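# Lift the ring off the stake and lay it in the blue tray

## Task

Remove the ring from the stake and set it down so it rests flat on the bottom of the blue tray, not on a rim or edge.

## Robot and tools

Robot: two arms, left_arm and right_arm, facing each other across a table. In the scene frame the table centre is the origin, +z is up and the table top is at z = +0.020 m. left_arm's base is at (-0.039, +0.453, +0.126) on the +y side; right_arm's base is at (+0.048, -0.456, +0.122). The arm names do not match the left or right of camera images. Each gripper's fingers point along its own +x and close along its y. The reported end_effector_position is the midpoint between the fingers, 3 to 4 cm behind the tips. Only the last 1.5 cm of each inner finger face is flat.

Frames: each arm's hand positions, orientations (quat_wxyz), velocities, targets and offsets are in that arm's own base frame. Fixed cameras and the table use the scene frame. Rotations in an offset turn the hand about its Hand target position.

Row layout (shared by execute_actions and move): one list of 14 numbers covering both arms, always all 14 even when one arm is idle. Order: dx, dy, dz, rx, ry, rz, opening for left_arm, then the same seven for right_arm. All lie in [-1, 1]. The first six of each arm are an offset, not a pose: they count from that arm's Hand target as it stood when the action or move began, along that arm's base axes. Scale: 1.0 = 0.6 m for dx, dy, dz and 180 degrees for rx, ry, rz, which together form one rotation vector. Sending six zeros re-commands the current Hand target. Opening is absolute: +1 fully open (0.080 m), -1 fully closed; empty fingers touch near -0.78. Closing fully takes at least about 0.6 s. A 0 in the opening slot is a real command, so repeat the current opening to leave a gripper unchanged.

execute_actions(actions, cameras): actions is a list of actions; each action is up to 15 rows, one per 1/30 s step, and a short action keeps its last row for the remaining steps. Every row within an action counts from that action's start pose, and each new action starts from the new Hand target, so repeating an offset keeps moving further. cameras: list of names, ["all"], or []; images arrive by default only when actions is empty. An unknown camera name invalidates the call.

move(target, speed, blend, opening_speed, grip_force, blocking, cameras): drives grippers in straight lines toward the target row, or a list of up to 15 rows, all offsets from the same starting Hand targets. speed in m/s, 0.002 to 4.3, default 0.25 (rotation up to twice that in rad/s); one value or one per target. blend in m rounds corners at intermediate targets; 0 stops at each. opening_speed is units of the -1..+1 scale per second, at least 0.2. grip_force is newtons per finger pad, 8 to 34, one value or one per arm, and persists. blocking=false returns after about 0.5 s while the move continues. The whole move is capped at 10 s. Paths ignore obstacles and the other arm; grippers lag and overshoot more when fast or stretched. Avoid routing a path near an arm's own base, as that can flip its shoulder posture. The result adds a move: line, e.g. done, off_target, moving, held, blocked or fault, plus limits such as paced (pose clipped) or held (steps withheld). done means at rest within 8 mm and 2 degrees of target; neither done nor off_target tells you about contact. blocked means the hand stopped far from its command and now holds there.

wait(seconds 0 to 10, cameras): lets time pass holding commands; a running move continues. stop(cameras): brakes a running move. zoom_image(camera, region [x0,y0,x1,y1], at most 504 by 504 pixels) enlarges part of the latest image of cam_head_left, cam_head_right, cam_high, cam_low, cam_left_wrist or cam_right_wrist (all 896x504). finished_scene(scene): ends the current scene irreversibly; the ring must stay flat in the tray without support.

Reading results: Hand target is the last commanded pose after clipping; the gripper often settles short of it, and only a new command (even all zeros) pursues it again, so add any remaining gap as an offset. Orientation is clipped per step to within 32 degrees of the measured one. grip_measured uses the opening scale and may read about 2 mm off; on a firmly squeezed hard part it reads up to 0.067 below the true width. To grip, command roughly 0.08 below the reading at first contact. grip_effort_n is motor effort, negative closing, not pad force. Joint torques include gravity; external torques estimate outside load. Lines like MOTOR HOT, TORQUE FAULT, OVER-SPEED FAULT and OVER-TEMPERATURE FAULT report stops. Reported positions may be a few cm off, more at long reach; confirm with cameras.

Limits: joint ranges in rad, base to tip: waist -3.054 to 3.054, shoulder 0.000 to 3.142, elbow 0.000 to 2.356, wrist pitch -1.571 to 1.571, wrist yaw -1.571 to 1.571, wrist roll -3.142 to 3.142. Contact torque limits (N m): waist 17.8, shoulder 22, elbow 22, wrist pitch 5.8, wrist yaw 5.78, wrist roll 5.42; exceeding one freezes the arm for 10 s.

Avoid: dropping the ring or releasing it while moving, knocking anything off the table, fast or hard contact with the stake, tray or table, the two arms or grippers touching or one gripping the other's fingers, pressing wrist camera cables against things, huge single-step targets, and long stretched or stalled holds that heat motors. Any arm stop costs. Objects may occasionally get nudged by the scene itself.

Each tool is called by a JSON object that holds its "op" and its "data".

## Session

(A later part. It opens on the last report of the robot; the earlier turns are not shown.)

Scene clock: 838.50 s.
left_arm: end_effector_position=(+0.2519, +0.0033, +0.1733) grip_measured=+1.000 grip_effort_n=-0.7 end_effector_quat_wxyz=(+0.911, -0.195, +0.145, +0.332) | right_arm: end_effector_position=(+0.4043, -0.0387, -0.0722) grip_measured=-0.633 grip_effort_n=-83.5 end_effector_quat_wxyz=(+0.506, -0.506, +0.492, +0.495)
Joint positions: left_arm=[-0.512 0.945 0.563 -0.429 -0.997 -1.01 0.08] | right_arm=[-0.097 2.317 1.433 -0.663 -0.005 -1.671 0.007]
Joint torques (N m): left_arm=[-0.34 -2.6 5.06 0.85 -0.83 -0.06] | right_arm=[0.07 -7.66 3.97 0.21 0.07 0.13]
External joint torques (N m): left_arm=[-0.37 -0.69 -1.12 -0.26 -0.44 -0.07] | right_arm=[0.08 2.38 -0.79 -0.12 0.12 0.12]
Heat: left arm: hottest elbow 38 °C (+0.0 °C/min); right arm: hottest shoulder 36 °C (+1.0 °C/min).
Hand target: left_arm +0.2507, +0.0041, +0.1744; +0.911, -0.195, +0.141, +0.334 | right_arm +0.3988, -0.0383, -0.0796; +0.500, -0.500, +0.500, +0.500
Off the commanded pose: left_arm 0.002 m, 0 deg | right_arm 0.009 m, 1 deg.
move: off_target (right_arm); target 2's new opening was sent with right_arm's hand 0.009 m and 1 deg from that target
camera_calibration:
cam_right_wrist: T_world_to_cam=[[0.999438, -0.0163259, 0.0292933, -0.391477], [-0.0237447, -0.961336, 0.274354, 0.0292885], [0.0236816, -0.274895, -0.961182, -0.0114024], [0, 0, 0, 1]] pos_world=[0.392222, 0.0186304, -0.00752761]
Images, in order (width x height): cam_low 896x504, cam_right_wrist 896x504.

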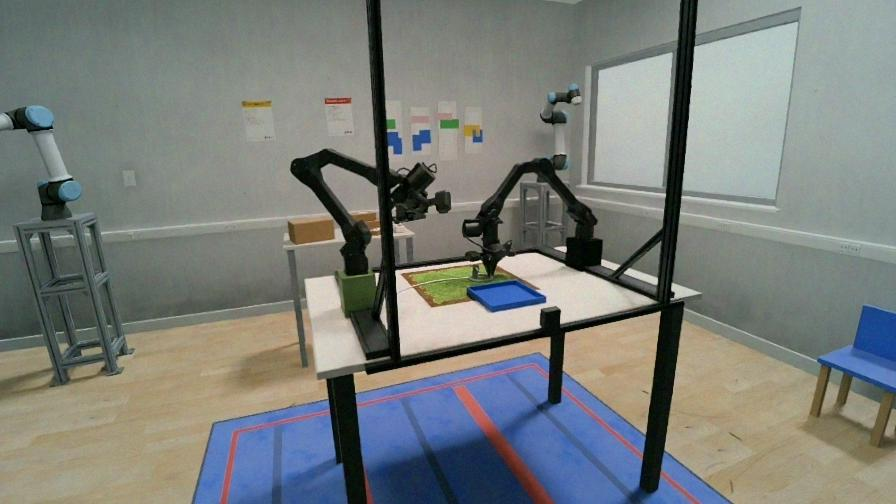

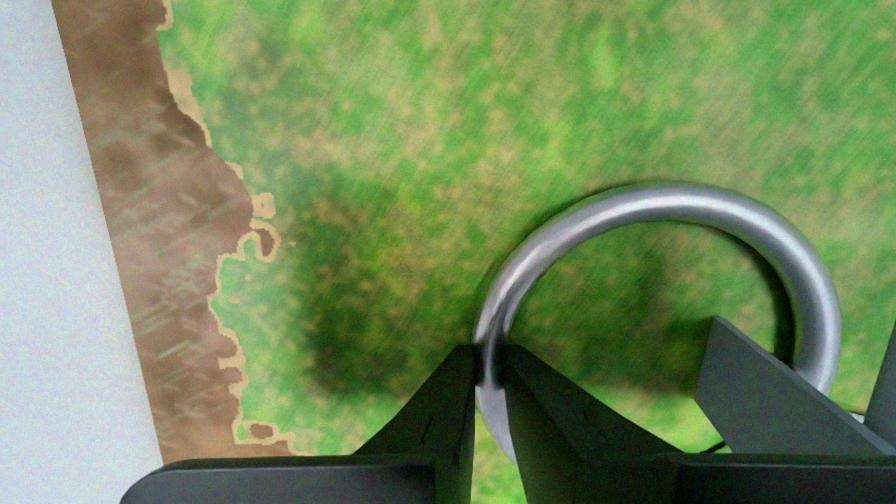

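{"op": "move", "data": {"target": [0, 0, 0, 0, 0, 0, 1, 0, 0, 0.0267, 0, 0, 0, -0.9], "speed": 0.06, "cameras": ["cam_low", "cam_right_wrist"]}}

{"op": "zoom_image", "data": {"camera": "cam_low", "region": [455, 245, 511, 289]}}

Scene clock: 942.30 s.
left_arm: end_effector_position=(+0.2519, +0.0033, +0.1733) grip_measured=+1.000 grip_effort_n=-0.7 end_effector_quat_wxyz=(+0.911, -0.195, +0.145, +0.332) | right_arm: end_effector_position=(+0.4029, -0.0386, -0.0667) grip_measured=-0.633 grip_effort_n=-83.5 end_effector_quat_wxyz=(+0.503, -0.503, +0.495, +0.498)
Joint positions: left_arm=[-0.512 0.945 0.563 -0.429 -0.997 -1.01 0.08] | right_arm=[-0.097 2.307 1.442 -0.692 -0.004 -1.671 0.007]
Joint torques (N m): left_arm=[-0.36 -2.49 5.07 0.83 -0.83 -0.08] | right_arm=[0.07 -10.55 4.21 -1.15 0.07 0.13]
External joint torques (N m): left_arm=[-0.36 -0.58 -1.12 -0.28 -0.45 -0.09] | right_arm=[0.07 -0.59 -0.53 -1.45 0.12 0.13]
Heat: left arm: hottest elbow 39 °C (+0.0 °C/min); right arm: hottest shoulder 41 °C (+1.0 °C/min).
Hand target: left_arm +0.2507, +0.0041, +0.1744; +0.911, -0.195, +0.141, +0.334 | right_arm +0.3988, -0.0384, -0.0637; +0.500, -0.500, +0.500, +0.500
Off the commanded pose: left_arm 0.002 m, 0 deg | right_arm 0.005 m, 1 deg.
move: done
camera_calibration:
cam_right_wrist: T_world_to_cam=[[0.999693, -0.0163791, 0.0186123, -0.390949], [-0.0208535, -0.961528, 0.273913, 0.0266002], [0.0134098, -0.274217, -0.961574, -0.0019772], [0, 0, 0, 1]] pos_world=[0.391411, 0.0186313, -0.0019109]
Images, in order (width x height): cam_low 896x504, cam_right_wrist 896x504.

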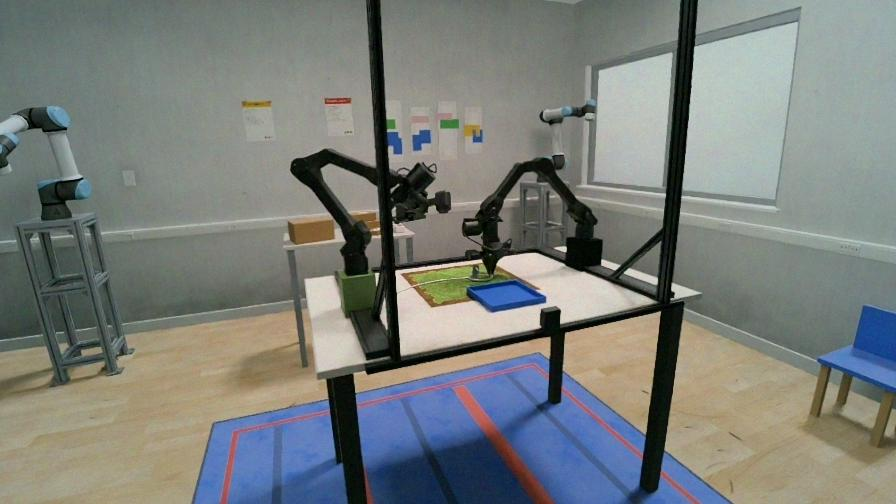

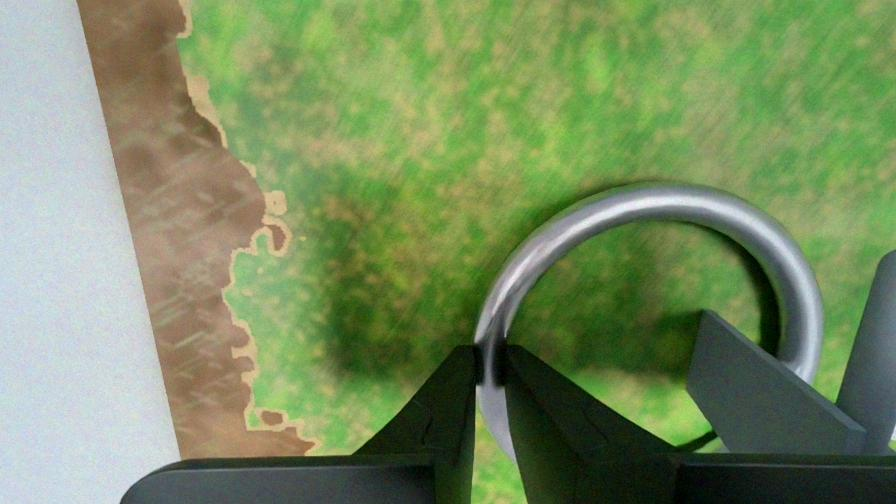

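Scaled by 9.000 from the camera's 896x504 image, which has a finer 1280x720 frame.

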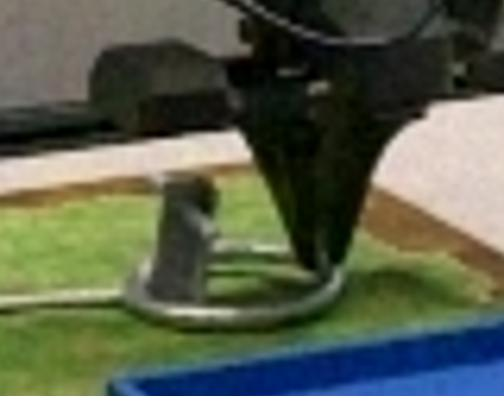

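{"op": "move", "data": {"target": [0, 0, 0, 0, 0, 0, 1, 0, 0, 0.0167, 0, 0, 0, -0.9], "speed": 0.06, "cameras": ["cam_low", "cam_right_wrist"]}}

{"op": "zoom_image", "data": {"camera": "cam_low", "region": [455, 245, 511, 289]}}

Scene clock: 962.93 s.
left_arm: end_effector_position=(+0.2519, +0.0033, +0.1733) grip_measured=+1.000 grip_effort_n=-0.7 end_effector_quat_wxyz=(+0.911, -0.195, +0.145, +0.332) | right_arm: end_effector_position=(+0.4032, -0.0387, -0.0567) grip_measured=-0.635 grip_effort_n=-83.5 end_effector_quat_wxyz=(+0.504, -0.504, +0.495, +0.498)
Joint positions: left_arm=[-0.512 0.945 0.563 -0.429 -0.997 -1.01 0.08] | right_arm=[-0.097 2.286 1.451 -0.722 -0.004 -1.671 0.006]
Joint torques (N m): left_arm=[-0.33 -2.54 5.12 0.84 -0.82 -0.08] | right_arm=[0.04 -10.62 4.3 -1.23 0.06 0.13]
External joint torques (N m): left_arm=[-0.35 -0.61 -1.1 -0.27 -0.42 -0.09] | right_arm=[0.02 -0.75 -0.56 -1.55 0.12 0.13]
Heat: left arm: hottest elbow 39 °C (+0.0 °C/min); right arm: hottest shoulder 44 °C (+4.0 °C/min).
Hand target: left_arm +0.2507, +0.0041, +0.1744; +0.911, -0.195, +0.141, +0.334 | right_arm +0.3988, -0.0384, -0.0537; +0.500, -0.500, +0.500, +0.500
Off the commanded pose: left_arm 0.002 m, 0 deg | right_arm 0.005 m, 1 deg.
move: done
camera_calibration:
cam_right_wrist: T_world_to_cam=[[0.999679, -0.0163856, 0.0193419, -0.391437], [-0.0210611, -0.961502, 0.27399, 0.0239478], [0.0141078, -0.274309, -0.961538, 0.00736141], [0, 0, 0, 1]] pos_world=[0.391711, 0.0186312, 0.00808797]
Images, in order (width x height): cam_low 896x504, cam_right_wrist 896x504.

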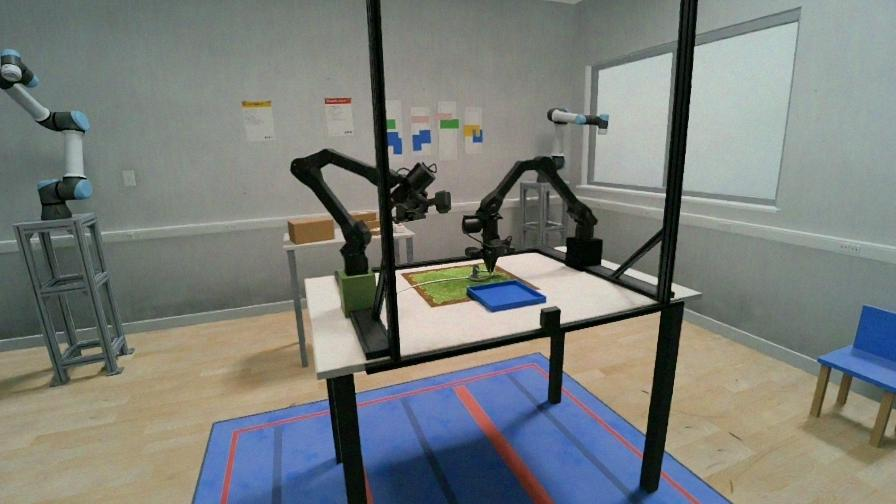

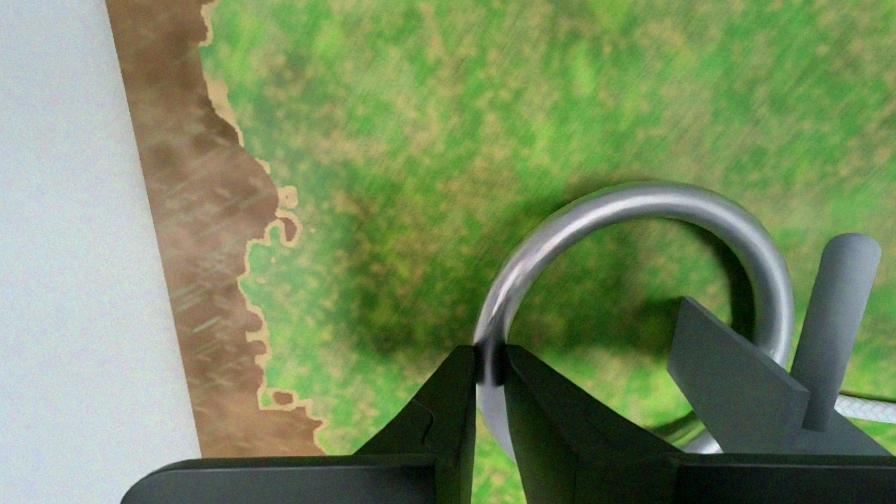

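Scaled by 9.000 from the camera's 896x504 image, which has a finer 1280x720 frame.

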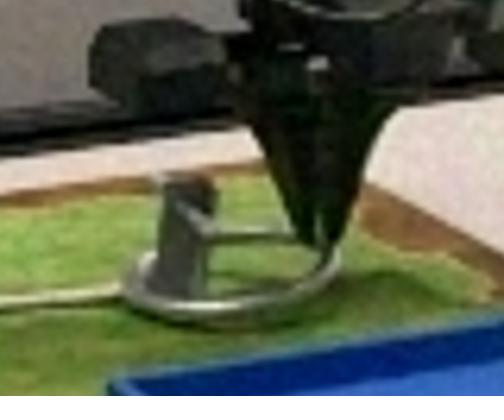

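{"op": "move", "data": {"target": [0, 0, 0, 0, 0, 0, 1, 0, 0, 0.0167, 0, 0, 0, -1], "speed": 0.06, "cameras": ["cam_low", "cam_right_wrist"]}}

{"op": "zoom_image", "data": {"camera": "cam_low", "region": [455, 245, 511, 289]}}

Scene clock: 1066.07 s.
left_arm: end_effector_position=(+0.2519, +0.0033, +0.1733) grip_measured=+1.000 grip_effort_n=-0.7 end_effector_quat_wxyz=(+0.911, -0.195, +0.145, +0.332) | right_arm: end_effector_position=(+0.3956, -0.0379, -0.0497) grip_measured=-0.772 grip_effort_n=-27.7 end_effector_quat_wxyz=(+0.497, -0.496, +0.501, +0.506)
Joint positions: left_arm=[-0.512 0.945 0.563 -0.429 -0.997 -1.01 0.08] | right_arm=[-0.097 2.267 1.45 -0.769 -0.004 -1.671 0]
Joint torques (N m): left_arm=[-0.29 -2.54 5.14 0.85 -0.82 -0.08] | right_arm=[0.05 -10.8 5.67 -0.04 0.06 0.12]
External joint torques (N m): left_arm=[-0.29 -0.63 -1.04 -0.26 -0.44 -0.09] | right_arm=[0.04 -1.07 0.87 -0.3 0.12 0.12]
Heat: left arm: hottest elbow 39 °C (+0.0 °C/min); right arm: hottest shoulder 50 °C (+3.0 °C/min). Fold the right arm in close to its base, or ease its load, before you think long.
Hand target: left_arm +0.2507, +0.0041, +0.1744; +0.911, -0.195, +0.141, +0.334 | right_arm +0.3988, -0.0384, -0.0436; +0.500, -0.500, +0.500, +0.500
Off the commanded pose: left_arm 0.002 m, 0 deg | right_arm 0.007 m, 1 deg.
MOTOR HOT: joint 2 (shoulder) of the right arm reports 50 °C; the controller stops that arm at 95 °C. To cool a motor, set the load down, stop pushing, or move to a pose that needs little force.
move: done
camera_calibration:
cam_right_wrist: T_world_to_cam=[[0.99982, -0.0164151, -0.00952184, -0.385548], [-0.01321, -0.962263, 0.2718, 0.0192903], [-0.0136242, -0.271626, -0.962307, 0.0254053], [0, 0, 0, 1]] pos_world=[0.38608, 0.0191342, 0.0155335]
Images, in order (width x height): cam_low 896x504, cam_right_wrist 896x504.

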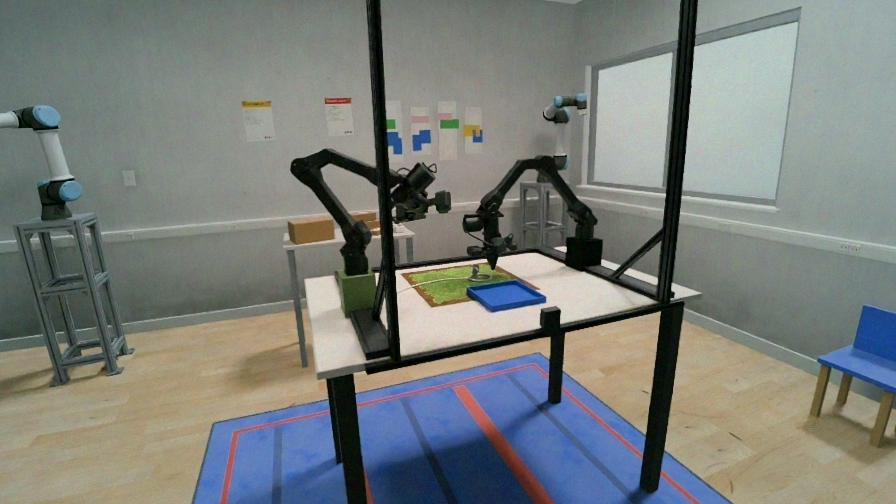

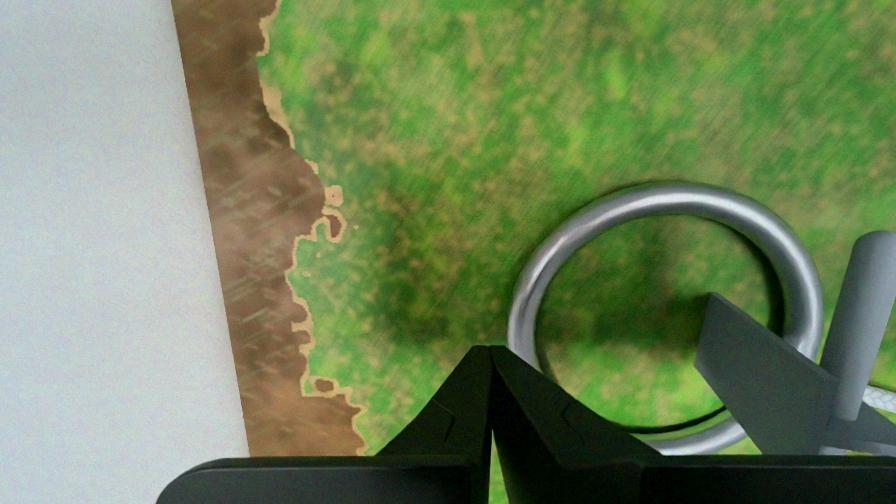

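Scaled by 9.000 from the camera's 896x504 image, which has a finer 1280x720 frame.

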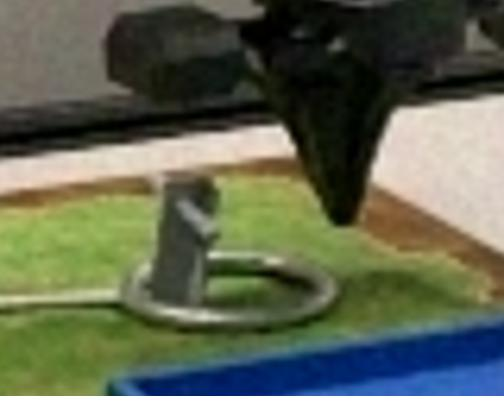

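{"op": "move", "data": {"target": [[0, 0, 0, 0, 0, 0, 1, 0, 0.003, 0, 0, 0, 0, -0.2], [0, 0, 0, 0, 0, 0, 1, 0, 0.003, -0.0527, 0, 0, 0, -0.2]], "speed": 0.06, "cameras": ["cam_right_wrist", "cam_low"]}}

{"op": "zoom_image", "data": {"camera": "cam_low", "region": [466, 255, 502, 283]}}

Scene clock: 1153.90 s.
left_arm: end_effector_position=(+0.2519, +0.0033, +0.1733) grip_measured=+1.000 grip_effort_n=-0.7 end_effector_quat_wxyz=(+0.911, -0.195, +0.145, +0.332) | right_arm: end_effector_position=(+0.4029, -0.0371, -0.0687) grip_measured=-0.204 grip_effort_n=17.9 end_effector_quat_wxyz=(+0.505, -0.505, +0.494, +0.497)
Joint positions: left_arm=[-0.512 0.945 0.563 -0.429 -0.997 -1.01 0.08] | right_arm=[-0.093 2.308 1.433 -0.678 -0.004 -1.667 0.026]
Joint torques (N m): left_arm=[-0.38 -2.52 5.1 0.81 -0.82 -0.09] | right_arm=[0.11 -7.77 4.19 0.36 0.07 0.15]
External joint torques (N m): left_arm=[-0.35 -0.59 -1.13 -0.31 -0.44 -0.1] | right_arm=[0.09 2.16 -0.56 0.03 0.12 0.15]
Heat: left arm: hottest elbow 39 °C (+0.0 °C/min); right arm: hottest shoulder 55 °C (+2.0 °C/min). Fold the right arm in close to its base, or ease its load, before you think long.
Hand target: left_arm +0.2507, +0.0041, +0.1744; +0.911, -0.195, +0.141, +0.334 | right_arm +0.3988, -0.0365, -0.0753; +0.500, -0.500, +0.500, +0.500
Off the commanded pose: left_arm 0.002 m, 0 deg | right_arm 0.008 m, 1 deg.
MOTOR HOT: still on. Joint 2 (shoulder) of the right arm reports 55 °C.
move: done
camera_calibration:
cam_right_wrist: T_world_to_cam=[[0.99958, -0.016366, 0.0239058, -0.390525], [-0.0222986, -0.961417, 0.274188, 0.0292736], [0.0184961, -0.274606, -0.961379, -0.00554256], [0, 0, 0, 1]] pos_world=[0.391116, 0.0202308, -0.00401918]
Images, in order (width x height): cam_low 896x504, cam_right_wrist 896x504.

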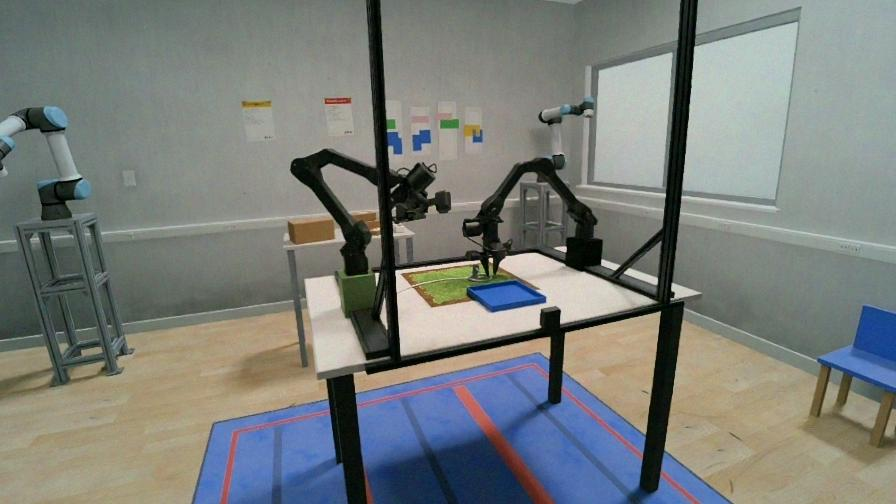

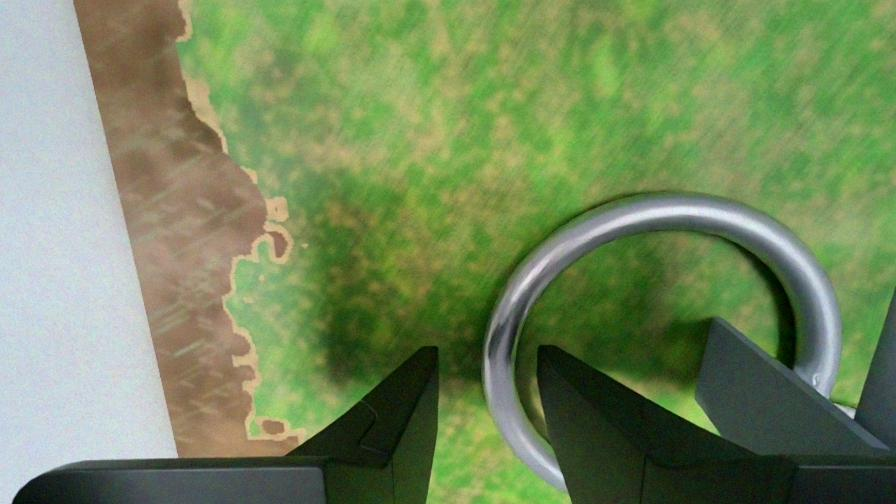

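Scaled by 14.000 from the camera's 896x504 image, which has a finer 1280x720 frame.

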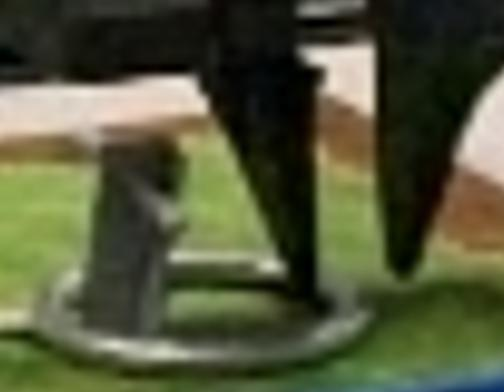

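{"op": "move", "data": {"target": [0, 0, 0, 0, 0, 0, 1, 0.001, 0, -0.0085, 0, 0, 0, -0.2], "speed": 0.03}}

{"op": "move", "data": {"target": [0, 0, 0, 0, 0, 0, 1, 0, 0, -0.004, 0, 0, 0, -0.2], "speed": 0.03}}

{"op": "move", "data": {"target": [0, 0, 0, 0, 0, 0, 1, 0, 0, -0.004, 0, 0, 0, -0.2], "speed": 0.03, "cameras": ["cam_right_wrist", "cam_low"]}}

{"op": "zoom_image", "data": {"camera": "cam_low", "region": [466, 255, 502, 283]}}

Scene clock: 1165.90 s.
left_arm: end_effector_position=(+0.2519, +0.0033, +0.1733) grip_measured=+1.000 grip_effort_n=-0.7 end_effector_quat_wxyz=(+0.911, -0.195, +0.145, +0.332) | right_arm: end_effector_position=(+0.4036, -0.0372, -0.0734) grip_measured=-0.204 grip_effort_n=17.9 end_effector_quat_wxyz=(+0.505, -0.505, +0.494, +0.497)
Joint positions: left_arm=[-0.512 0.945 0.563 -0.429 -0.997 -1.01 0.08] | right_arm=[-0.093 2.32 1.433 -0.665 -0.004 -1.667 0.026]
Joint torques (N m): left_arm=[-0.36 -2.46 5.1 0.84 -0.82 -0.08] | right_arm=[0.14 -7.67 4.2 0.36 0.06 0.15]
External joint torques (N m): left_arm=[-0.34 -0.54 -1.11 -0.27 -0.43 -0.09] | right_arm=[0.08 2.29 -0.51 0.04 0.12 0.15]
Heat: left arm: hottest elbow 39 °C (+0.0 °C/min); right arm: hottest shoulder 51 °C (-2.0 °C/min). Fold the right arm in close to its base, or ease its load, before you think long.
Hand target: left_arm +0.2507, +0.0041, +0.1744; +0.911, -0.195, +0.141, +0.334 | right_arm +0.3994, -0.0365, -0.0803; +0.500, -0.500, +0.500, +0.500
Off the commanded pose: left_arm 0.002 m, 0 deg | right_arm 0.008 m, 1 deg.
MOTOR HOT: still on. Joint 2 (shoulder) of the right arm reports 51 °C.
move: done

Scene clock: 1166.60 s.
left_arm: end_effector_position=(+0.2519, +0.0033, +0.1733) grip_measured=+1.000 grip_effort_n=-1.2 end_effector_quat_wxyz=(+0.911, -0.195, +0.145, +0.332) | right_arm: end_effector_position=(+0.4041, -0.0372, -0.0755) grip_measured=-0.204 grip_effort_n=17.9 end_effector_quat_wxyz=(+0.505, -0.505, +0.493, +0.496)
Joint positions: left_arm=[-0.512 0.945 0.563 -0.429 -0.997 -1.01 0.08] | right_arm=[-0.093 2.326 1.433 -0.658 -0.004 -1.667 0.026]
Joint torques (N m): left_arm=[-0.38 -2.55 5.12 0.83 -0.84 -0.09] | right_arm=[0.13 -7.67 4.05 0.38 0.07 0.14]
External joint torques (N m): left_arm=[-0.37 -0.62 -1.12 -0.29 -0.45 -0.1] | right_arm=[0.1 2.29 -0.64 0.05 0.12 0.14]
Heat: left arm: hottest elbow 39 °C (+0.0 °C/min); right arm: hottest shoulder 50 °C (-3.0 °C/min). Fold the right arm in close to its base, or ease its load, before you think long.
Hand target: left_arm +0.2507, +0.0041, +0.1744; +0.911, -0.195, +0.141, +0.334 | right_arm +0.3994, -0.0365, -0.0828; +0.500, -0.500, +0.500, +0.500
Off the commanded pose: left_arm 0.002 m, 0 deg | right_arm 0.009 m, 1 deg.
MOTOR HOT: still on. Joint 2 (shoulder) of the right arm reports 50 °C.
move: off_target (right_arm)

Scene clock: 1167.30 s.
left_arm: end_effector_position=(+0.2519, +0.0033, +0.1733) grip_measured=+1.000 grip_effort_n=-0.7 end_effector_quat_wxyz=(+0.911, -0.195, +0.145, +0.332) | right_arm: end_effector_position=(+0.4046, -0.0373, -0.0770) grip_measured=-0.204 grip_effort_n=17.4 end_effector_quat_wxyz=(+0.505, -0.506, +0.493, +0.496)
Joint positions: left_arm=[-0.512 0.945 0.563 -0.429 -0.997 -1.01 0.08] | right_arm=[-0.093 2.33 1.433 -0.652 -0.004 -1.667 0.026]
Joint torques (N m): left_arm=[-0.27 -2.56 5.12 0.84 -0.82 -0.08] | right_arm=[0.14 -7.47 3.91 0.49 0.06 0.15]
External joint torques (N m): left_arm=[-0.27 -0.61 -1.14 -0.28 -0.42 -0.09] | right_arm=[0.08 2.47 -0.71 0.18 0.12 0.15]
Heat: left arm: hottest elbow 39 °C (+0.0 °C/min); right arm: hottest shoulder 50 °C (-3.0 °C/min). Fold the right arm in close to its base, or ease its load, before you think long.
Hand target: left_arm +0.2507, +0.0041, +0.1744; +0.911, -0.195, +0.141, +0.334 | right_arm +0.3994, -0.0365, -0.0852; +0.500, -0.500, +0.500, +0.500
Off the commanded pose: left_arm 0.002 m, 0 deg | right_arm 0.010 m, 1 deg.
MOTOR HOT: still on. Joint 2 (shoulder) of the right arm reports 50 °C.
move: off_target (right_arm)
camera_calibration:
cam_right_wrist: T_world_to_cam=[[0.999493, -0.0163465, 0.0273313, -0.391757], [-0.0232281, -0.961307, 0.274499, 0.0317582], [0.0217867, -0.274994, -0.961199, -0.0148919], [0, 0, 0, 1]] pos_world=[0.39262, 0.0200303, -0.0123245]
Images, in order (width x height): cam_low 896x504, cam_right_wrist 896x504.

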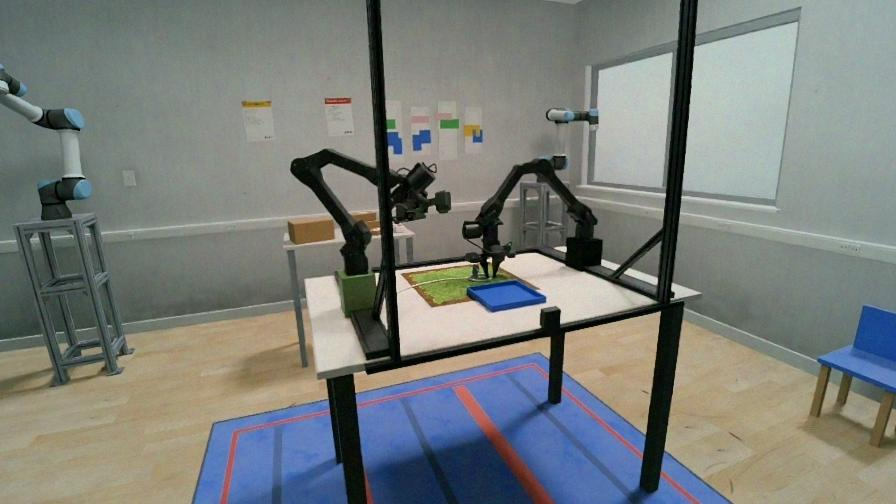

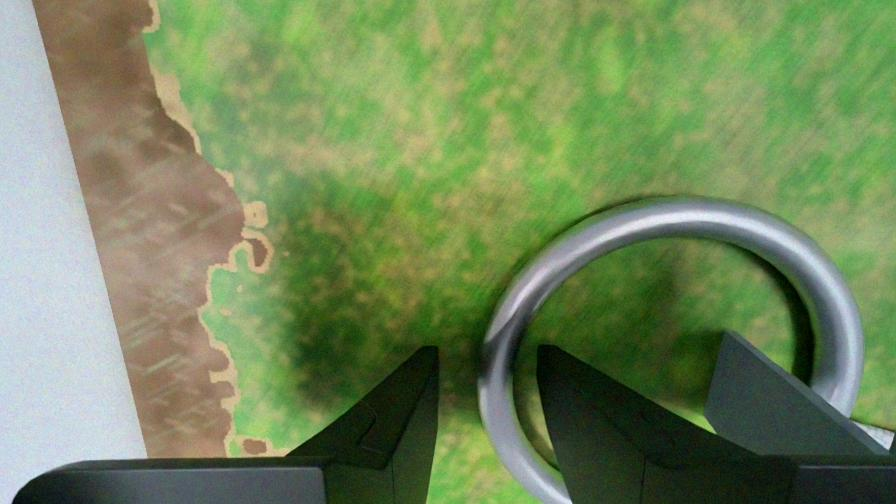

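Scaled by 14.000 from the camera's 896x504 image, which has a finer 1280x720 frame.

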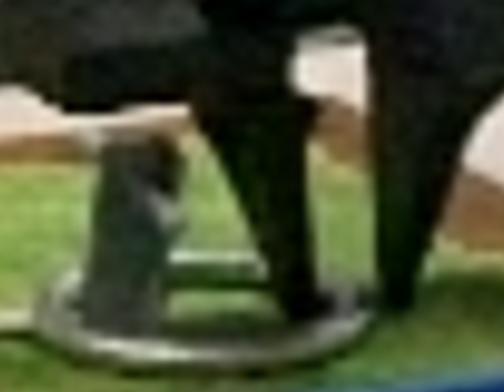

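{"op": "move", "data": {"target": [0, 0, 0, 0, 0, 0, 1, 0, 0, -0.004, 0, 0, 0, -0.2], "speed": 0.03}}

Scene clock: 1177.73 s.
left_arm: end_effector_position=(+0.2519, +0.0033, +0.1733) grip_measured=+1.000 grip_effort_n=-1.2 end_effector_quat_wxyz=(+0.911, -0.195, +0.145, +0.332) | right_arm: end_effector_position=(+0.4045, -0.0372, -0.0776) grip_measured=-0.204 grip_effort_n=17.9 end_effector_quat_wxyz=(+0.505, -0.506, +0.493, +0.496)
Joint positions: left_arm=[-0.512 0.945 0.563 -0.429 -0.997 -1.01 0.08] | right_arm=[-0.093 2.33 1.432 -0.65 -0.004 -1.667 0.026]
Joint torques (N m): left_arm=[-0.35 -2.52 5.01 0.83 -0.83 -0.07] | right_arm=[0.14 -6.94 3.92 0.83 0.07 0.15]
External joint torques (N m): left_arm=[-0.36 -0.61 -1.15 -0.27 -0.44 -0.08] | right_arm=[0.14 2.89 -0.6 0.55 0.12 0.15]
Heat: left arm: hottest elbow 39 °C (+0.0 °C/min); right arm: hottest shoulder 48 °C (-6.0 °C/min). Fold the right arm in close to its base, or ease its load, before you think long.
Hand target: left_arm +0.2507, +0.0041, +0.1744; +0.911, -0.195, +0.141, +0.334 | right_arm +0.3994, -0.0365, -0.0875; +0.500, -0.500, +0.500, +0.500
Off the commanded pose: left_arm 0.002 m, 0 deg | right_arm 0.011 m, 1 deg.
MOTOR HOT: still on. Joint 2 (shoulder) of the right arm reports 48 °C.
move: off_target (right_arm)

{"op": "move", "data": {"target": [[0, 0, 0, 0, 0, 0, 1, 0, 0, 0.003, 0, 0, 0, -0.2], [0, 0, 0, 0, 0, 0, 1, 0, 0, 0.003, 0, 0, 0, -1]], "speed": 0.05, "opening_speed": 0.8}}

{"op": "move", "data": {"target": [0, 0, 0, 0, 0, 0, 1, 0, 0, 0.0417, 0, 0, 0, -1], "speed": 0.06, "cameras": ["cam_right_wrist", "cam_low"]}}

{"op": "zoom_image", "data": {"camera": "cam_low", "region": [455, 245, 511, 289]}}

Scene clock: 1193.30 s.
left_arm: end_effector_position=(+0.2519, +0.0033, +0.1733) grip_measured=+1.000 grip_effort_n=-0.7 end_effector_quat_wxyz=(+0.911, -0.195, +0.145, +0.332) | right_arm: end_effector_position=(+0.4049, -0.0373, -0.0777) grip_measured=-0.623 grip_effort_n=-83.5 end_effector_quat_wxyz=(+0.506, -0.506, +0.493, +0.495)
Joint positions: left_arm=[-0.512 0.945 0.563 -0.429 -0.997 -1.01 0.08] | right_arm=[-0.093 2.33 1.431 -0.647 -0.004 -1.666 0.007]
Joint torques (N m): left_arm=[-0.33 -2.54 5.1 0.82 -0.83 -0.09] | right_arm=[0.14 -7.41 4.09 0.23 0.05 0.11]
External joint torques (N m): left_arm=[-0.34 -0.62 -1.08 -0.28 -0.44 -0.1] | right_arm=[0.12 2.54 -0.53 -0.09 0.11 0.11]
Heat: left arm: hottest elbow 39 °C (+0.0 °C/min); right arm: hottest shoulder 45 °C (-10.1 °C/min).
Hand target: left_arm +0.2507, +0.0041, +0.1744; +0.911, -0.195, +0.141, +0.334 | right_arm +0.3994, -0.0365, -0.0858; +0.500, -0.500, +0.500, +0.500
Off the commanded pose: left_arm 0.002 m, 0 deg | right_arm 0.010 m, 1 deg.
MOTOR HOT: cleared for the motors of the right arm.
move: off_target (right_arm); target 2's new opening was sent with right_arm's hand 0.009 m and 1 deg from that target

Scene clock: 1194.10 s.
left_arm: end_effector_position=(+0.2519, +0.0033, +0.1733) grip_measured=+1.000 grip_effort_n=-1.2 end_effector_quat_wxyz=(+0.911, -0.195, +0.145, +0.332) | right_arm: end_effector_position=(+0.4019, -0.0371, -0.0648) grip_measured=-0.623 grip_effort_n=-83.5 end_effector_quat_wxyz=(+0.502, -0.502, +0.497, +0.499)
Joint positions: left_arm=[-0.512 0.945 0.563 -0.429 -0.997 -1.01 0.08] | right_arm=[-0.093 2.303 1.444 -0.704 -0.004 -1.666 0.007]
Joint torques (N m): left_arm=[-0.3 -2.46 5.12 0.84 -0.82 -0.08] | right_arm=[0.15 -10.77 4.52 -1.04 0.03 0.11]
External joint torques (N m): left_arm=[-0.3 -0.56 -1.04 -0.26 -0.43 -0.1] | right_arm=[0.13 -0.86 -0.22 -1.34 0.09 0.11]
Heat: left arm: hottest elbow 39 °C (+0.0 °C/min); right arm: hottest shoulder 45 °C (-10.2 °C/min).
Hand target: left_arm +0.2507, +0.0041, +0.1744; +0.911, -0.195, +0.141, +0.334 | right_arm +0.3994, -0.0365, -0.0607; +0.500, -0.500, +0.500, +0.500
Off the commanded pose: left_arm 0.002 m, 0 deg | right_arm 0.005 m, 0 deg.
move: done
camera_calibration:
cam_right_wrist: T_world_to_cam=[[0.999758, -0.0178729, 0.0128061, -0.390551], [-0.0207005, -0.961444, 0.274219, 0.0274242], [0.0074113, -0.274418, -0.961582, 0.00272177], [0, 0, 0, 1]] pos_world=[0.391004, 0.0201334, 0.0000984109]
Images, in order (width x height): cam_low 896x504, cam_right_wrist 896x504.

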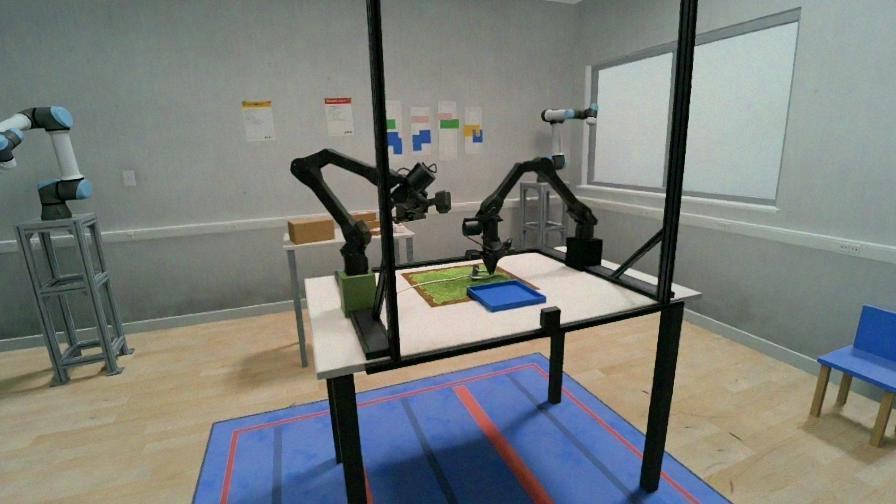

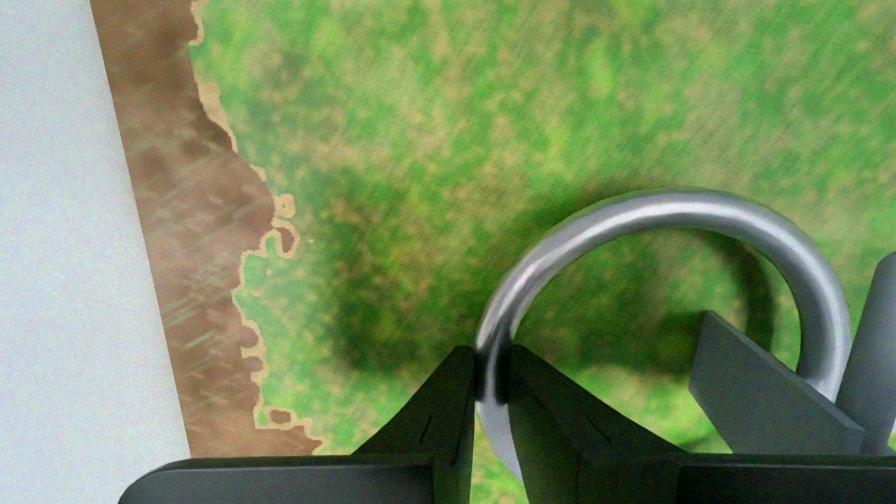

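Scaled by 9.000 from the camera's 896x504 image, which has a finer 1280x720 frame.

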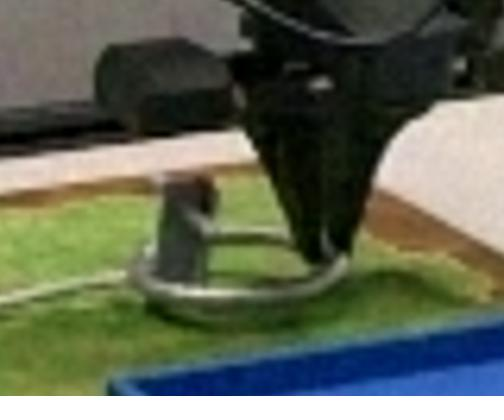

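{"op": "move", "data": {"target": [0, 0, 0, 0, 0, 0, 1, 0.02, -0.0317, 0, 0, 0, 0, -1], "speed": 0.08, "cameras": ["cam_right_wrist", "cam_low"]}}

{"op": "zoom_image", "data": {"camera": "cam_low", "region": [455, 245, 511, 289]}}

Scene clock: 1280.27 s.
left_arm: end_effector_position=(+0.2519, +0.0033, +0.1733) grip_measured=+1.000 grip_effort_n=-0.7 end_effector_quat_wxyz=(+0.911, -0.195, +0.145, +0.332) | right_arm: end_effector_position=(+0.4093, -0.0549, -0.0589) grip_measured=-0.623 grip_effort_n=-83.5 end_effector_quat_wxyz=(+0.503, -0.498, +0.501, +0.498)
Joint positions: left_arm=[-0.512 0.945 0.563 -0.429 -0.997 -1.01 0.08] | right_arm=[-0.135 2.325 1.512 -0.756 -0.004 -1.697 0.007]
Joint torques (N m): left_arm=[-0.32 -2.52 5.09 0.83 -0.83 -0.07] | right_arm=[-0.11 -8.33 6.5 0.07 0.02 -0.25]
External joint torques (N m): left_arm=[-0.33 -0.6 -1.12 -0.28 -0.44 -0.09] | right_arm=[-0.06 1.79 1.67 -0.21 0.07 -0.25]
Heat: left arm: hottest elbow 39 °C (+0.0 °C/min); right arm: hottest shoulder 49 °C (+2.0 °C/min).
Hand target: left_arm +0.2507, +0.0041, +0.1744; +0.911, -0.195, +0.141, +0.334 | right_arm +0.4113, -0.0556, -0.0608; +0.500, -0.500, +0.500, +0.500
Off the commanded pose: left_arm 0.002 m, 0 deg | right_arm 0.003 m, 1 deg.
move: done
camera_calibration:
cam_right_wrist: T_world_to_cam=[[0.99959, -0.0278188, 0.00681949, -0.399104], [-0.0286228, -0.961348, 0.273843, 0.012139], [-0.00106208, -0.273926, -0.96175, 0.00687323], [0, 0, 0, 1]] pos_world=[0.399295, 0.00244996, 0.00600784]
Images, in order (width x height): cam_low 896x504, cam_right_wrist 896x504.

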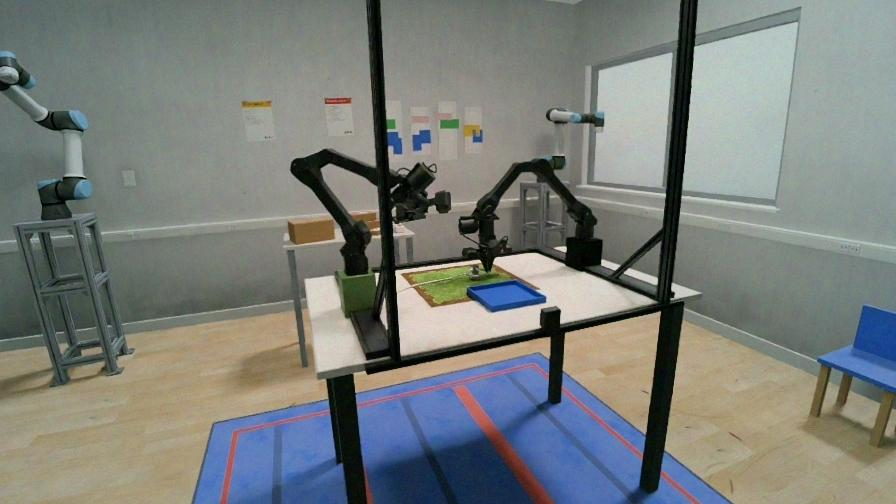

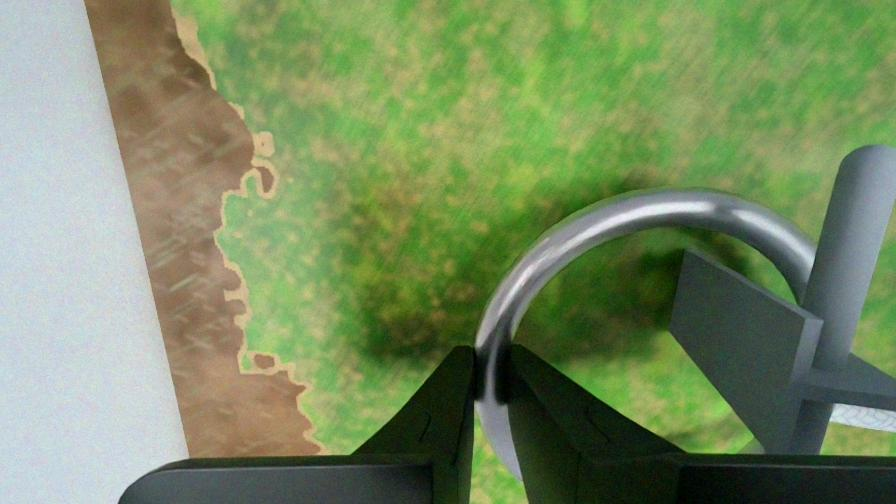

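Scaled by 9.000 from the camera's 896x504 image, which has a finer 1280x720 frame.

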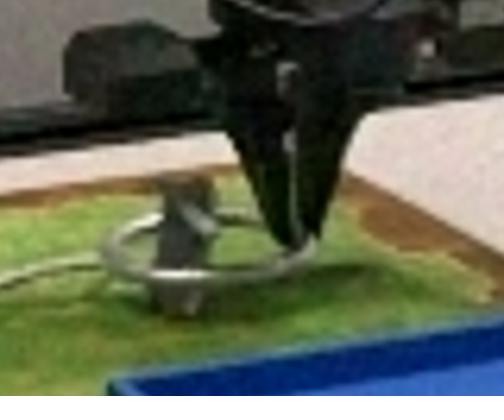

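{"op": "move", "data": {"target": [0, 0, 0, 0, 0, 0, 1, 0.01, 0.0223, 0.0033, -0.1389, 0, 0, -1], "speed": 0.15, "cameras": ["cam_right_wrist", "cam_low", "cam_high", "cam_head_left"]}}

{"op": "zoom_image", "data": {"camera": "cam_low", "region": [455, 245, 511, 289]}}

{"op": "zoom_image", "data": {"camera": "cam_head_left", "region": [430, 230, 530, 310]}}

Scene clock: 1302.53 s.
left_arm: end_effector_position=(+0.2519, +0.0033, +0.1733) grip_measured=+1.000 grip_effort_n=-1.2 end_effector_quat_wxyz=(+0.911, -0.195, +0.145, +0.332) | right_arm: end_effector_position=(+0.4155, -0.0412, -0.0572) grip_measured=-0.623 grip_effort_n=-83.5 end_effector_quat_wxyz=(-0.381, +0.596, -0.593, -0.384)
Joint positions: left_arm=[-0.512 0.945 0.563 -0.429 -0.997 -1.01 0.08] | right_arm=[0.051 2.364 1.53 -0.758 0.427 -1.521 0.007]
Joint torques (N m): left_arm=[-0.3 -2.56 5.11 0.81 -0.81 -0.08] | right_arm=[-0.2 -8.43 6.42 0.03 0.57 0.17]
External joint torques (N m): left_arm=[-0.31 -0.63 -1.11 -0.3 -0.42 -0.09] | right_arm=[-0.13 1.91 1.61 -0.23 0.33 0.17]
Heat: left arm: hottest elbow 40 °C (+1.0 °C/min); right arm: hottest shoulder 47 °C (-1.0 °C/min).
Hand target: left_arm +0.2507, +0.0041, +0.1744; +0.911, -0.195, +0.141, +0.334 | right_arm +0.4174, -0.0422, -0.0587; -0.380, +0.597, -0.596, -0.380
Off the commanded pose: left_arm 0.002 m, 0 deg | right_arm 0.003 m, 1 deg.
move: done
camera_calibration:
cam_right_wrist: T_world_to_cam=[[0.99987, -0.0102449, 0.0124146, -0.404082], [-0.0158584, -0.759043, 0.650847, 0.0496305], [0.00275541, -0.650959, -0.759108, 0.00685866], [0, 0, 0, 1]] pos_world=[0.404798, 0.0379967, -0.0220789]
Images, in order (width x height): cam_head_left 896x504, cam_high 896x504, cam_low 896x504, cam_right_wrist 896x504.

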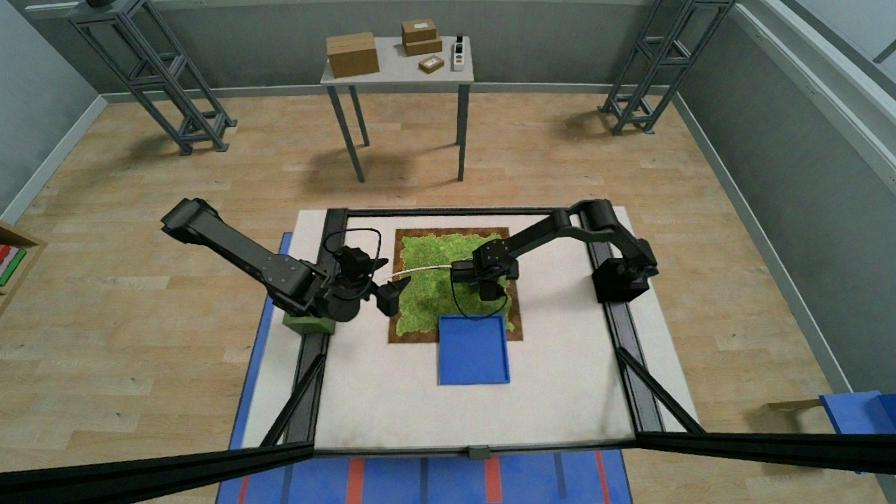

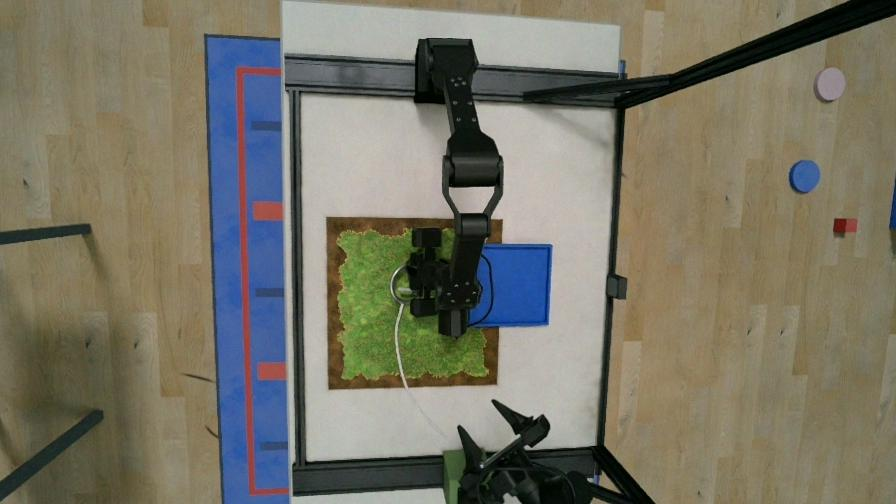

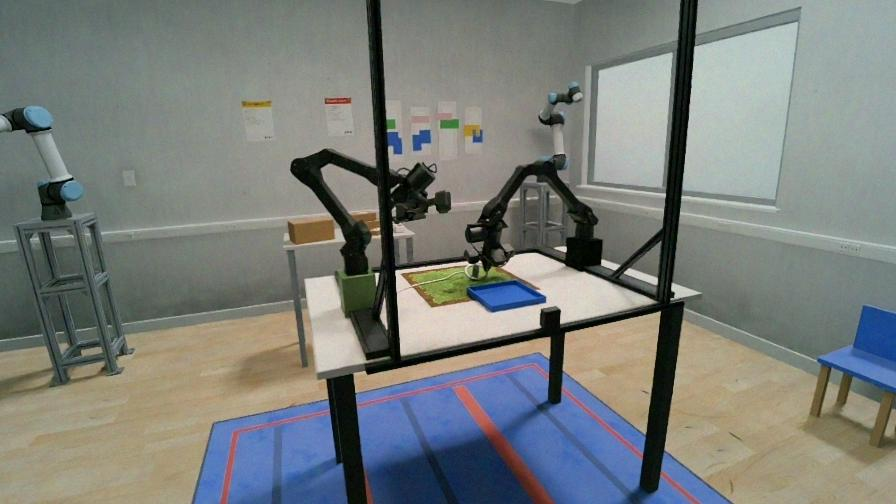

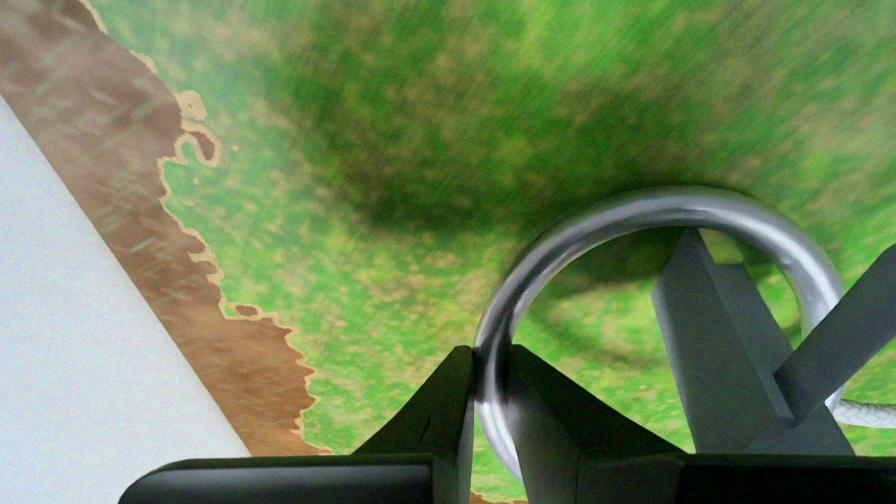

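Scaled by 9.000 from the camera's 896x504 image, which has a finer 1280x720 frame.

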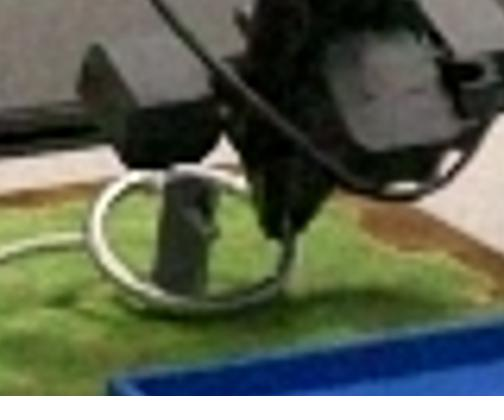

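Scaled by 5.040 from the camera's 896x504 image, which has a finer 1280x720 frame.

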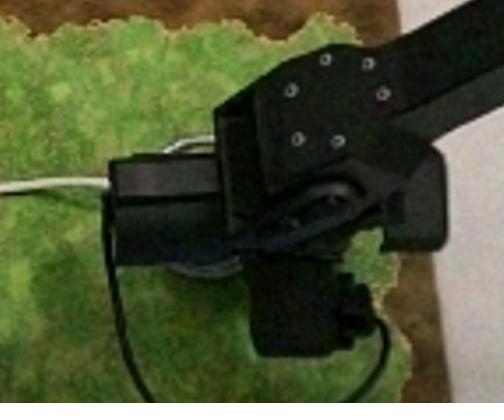

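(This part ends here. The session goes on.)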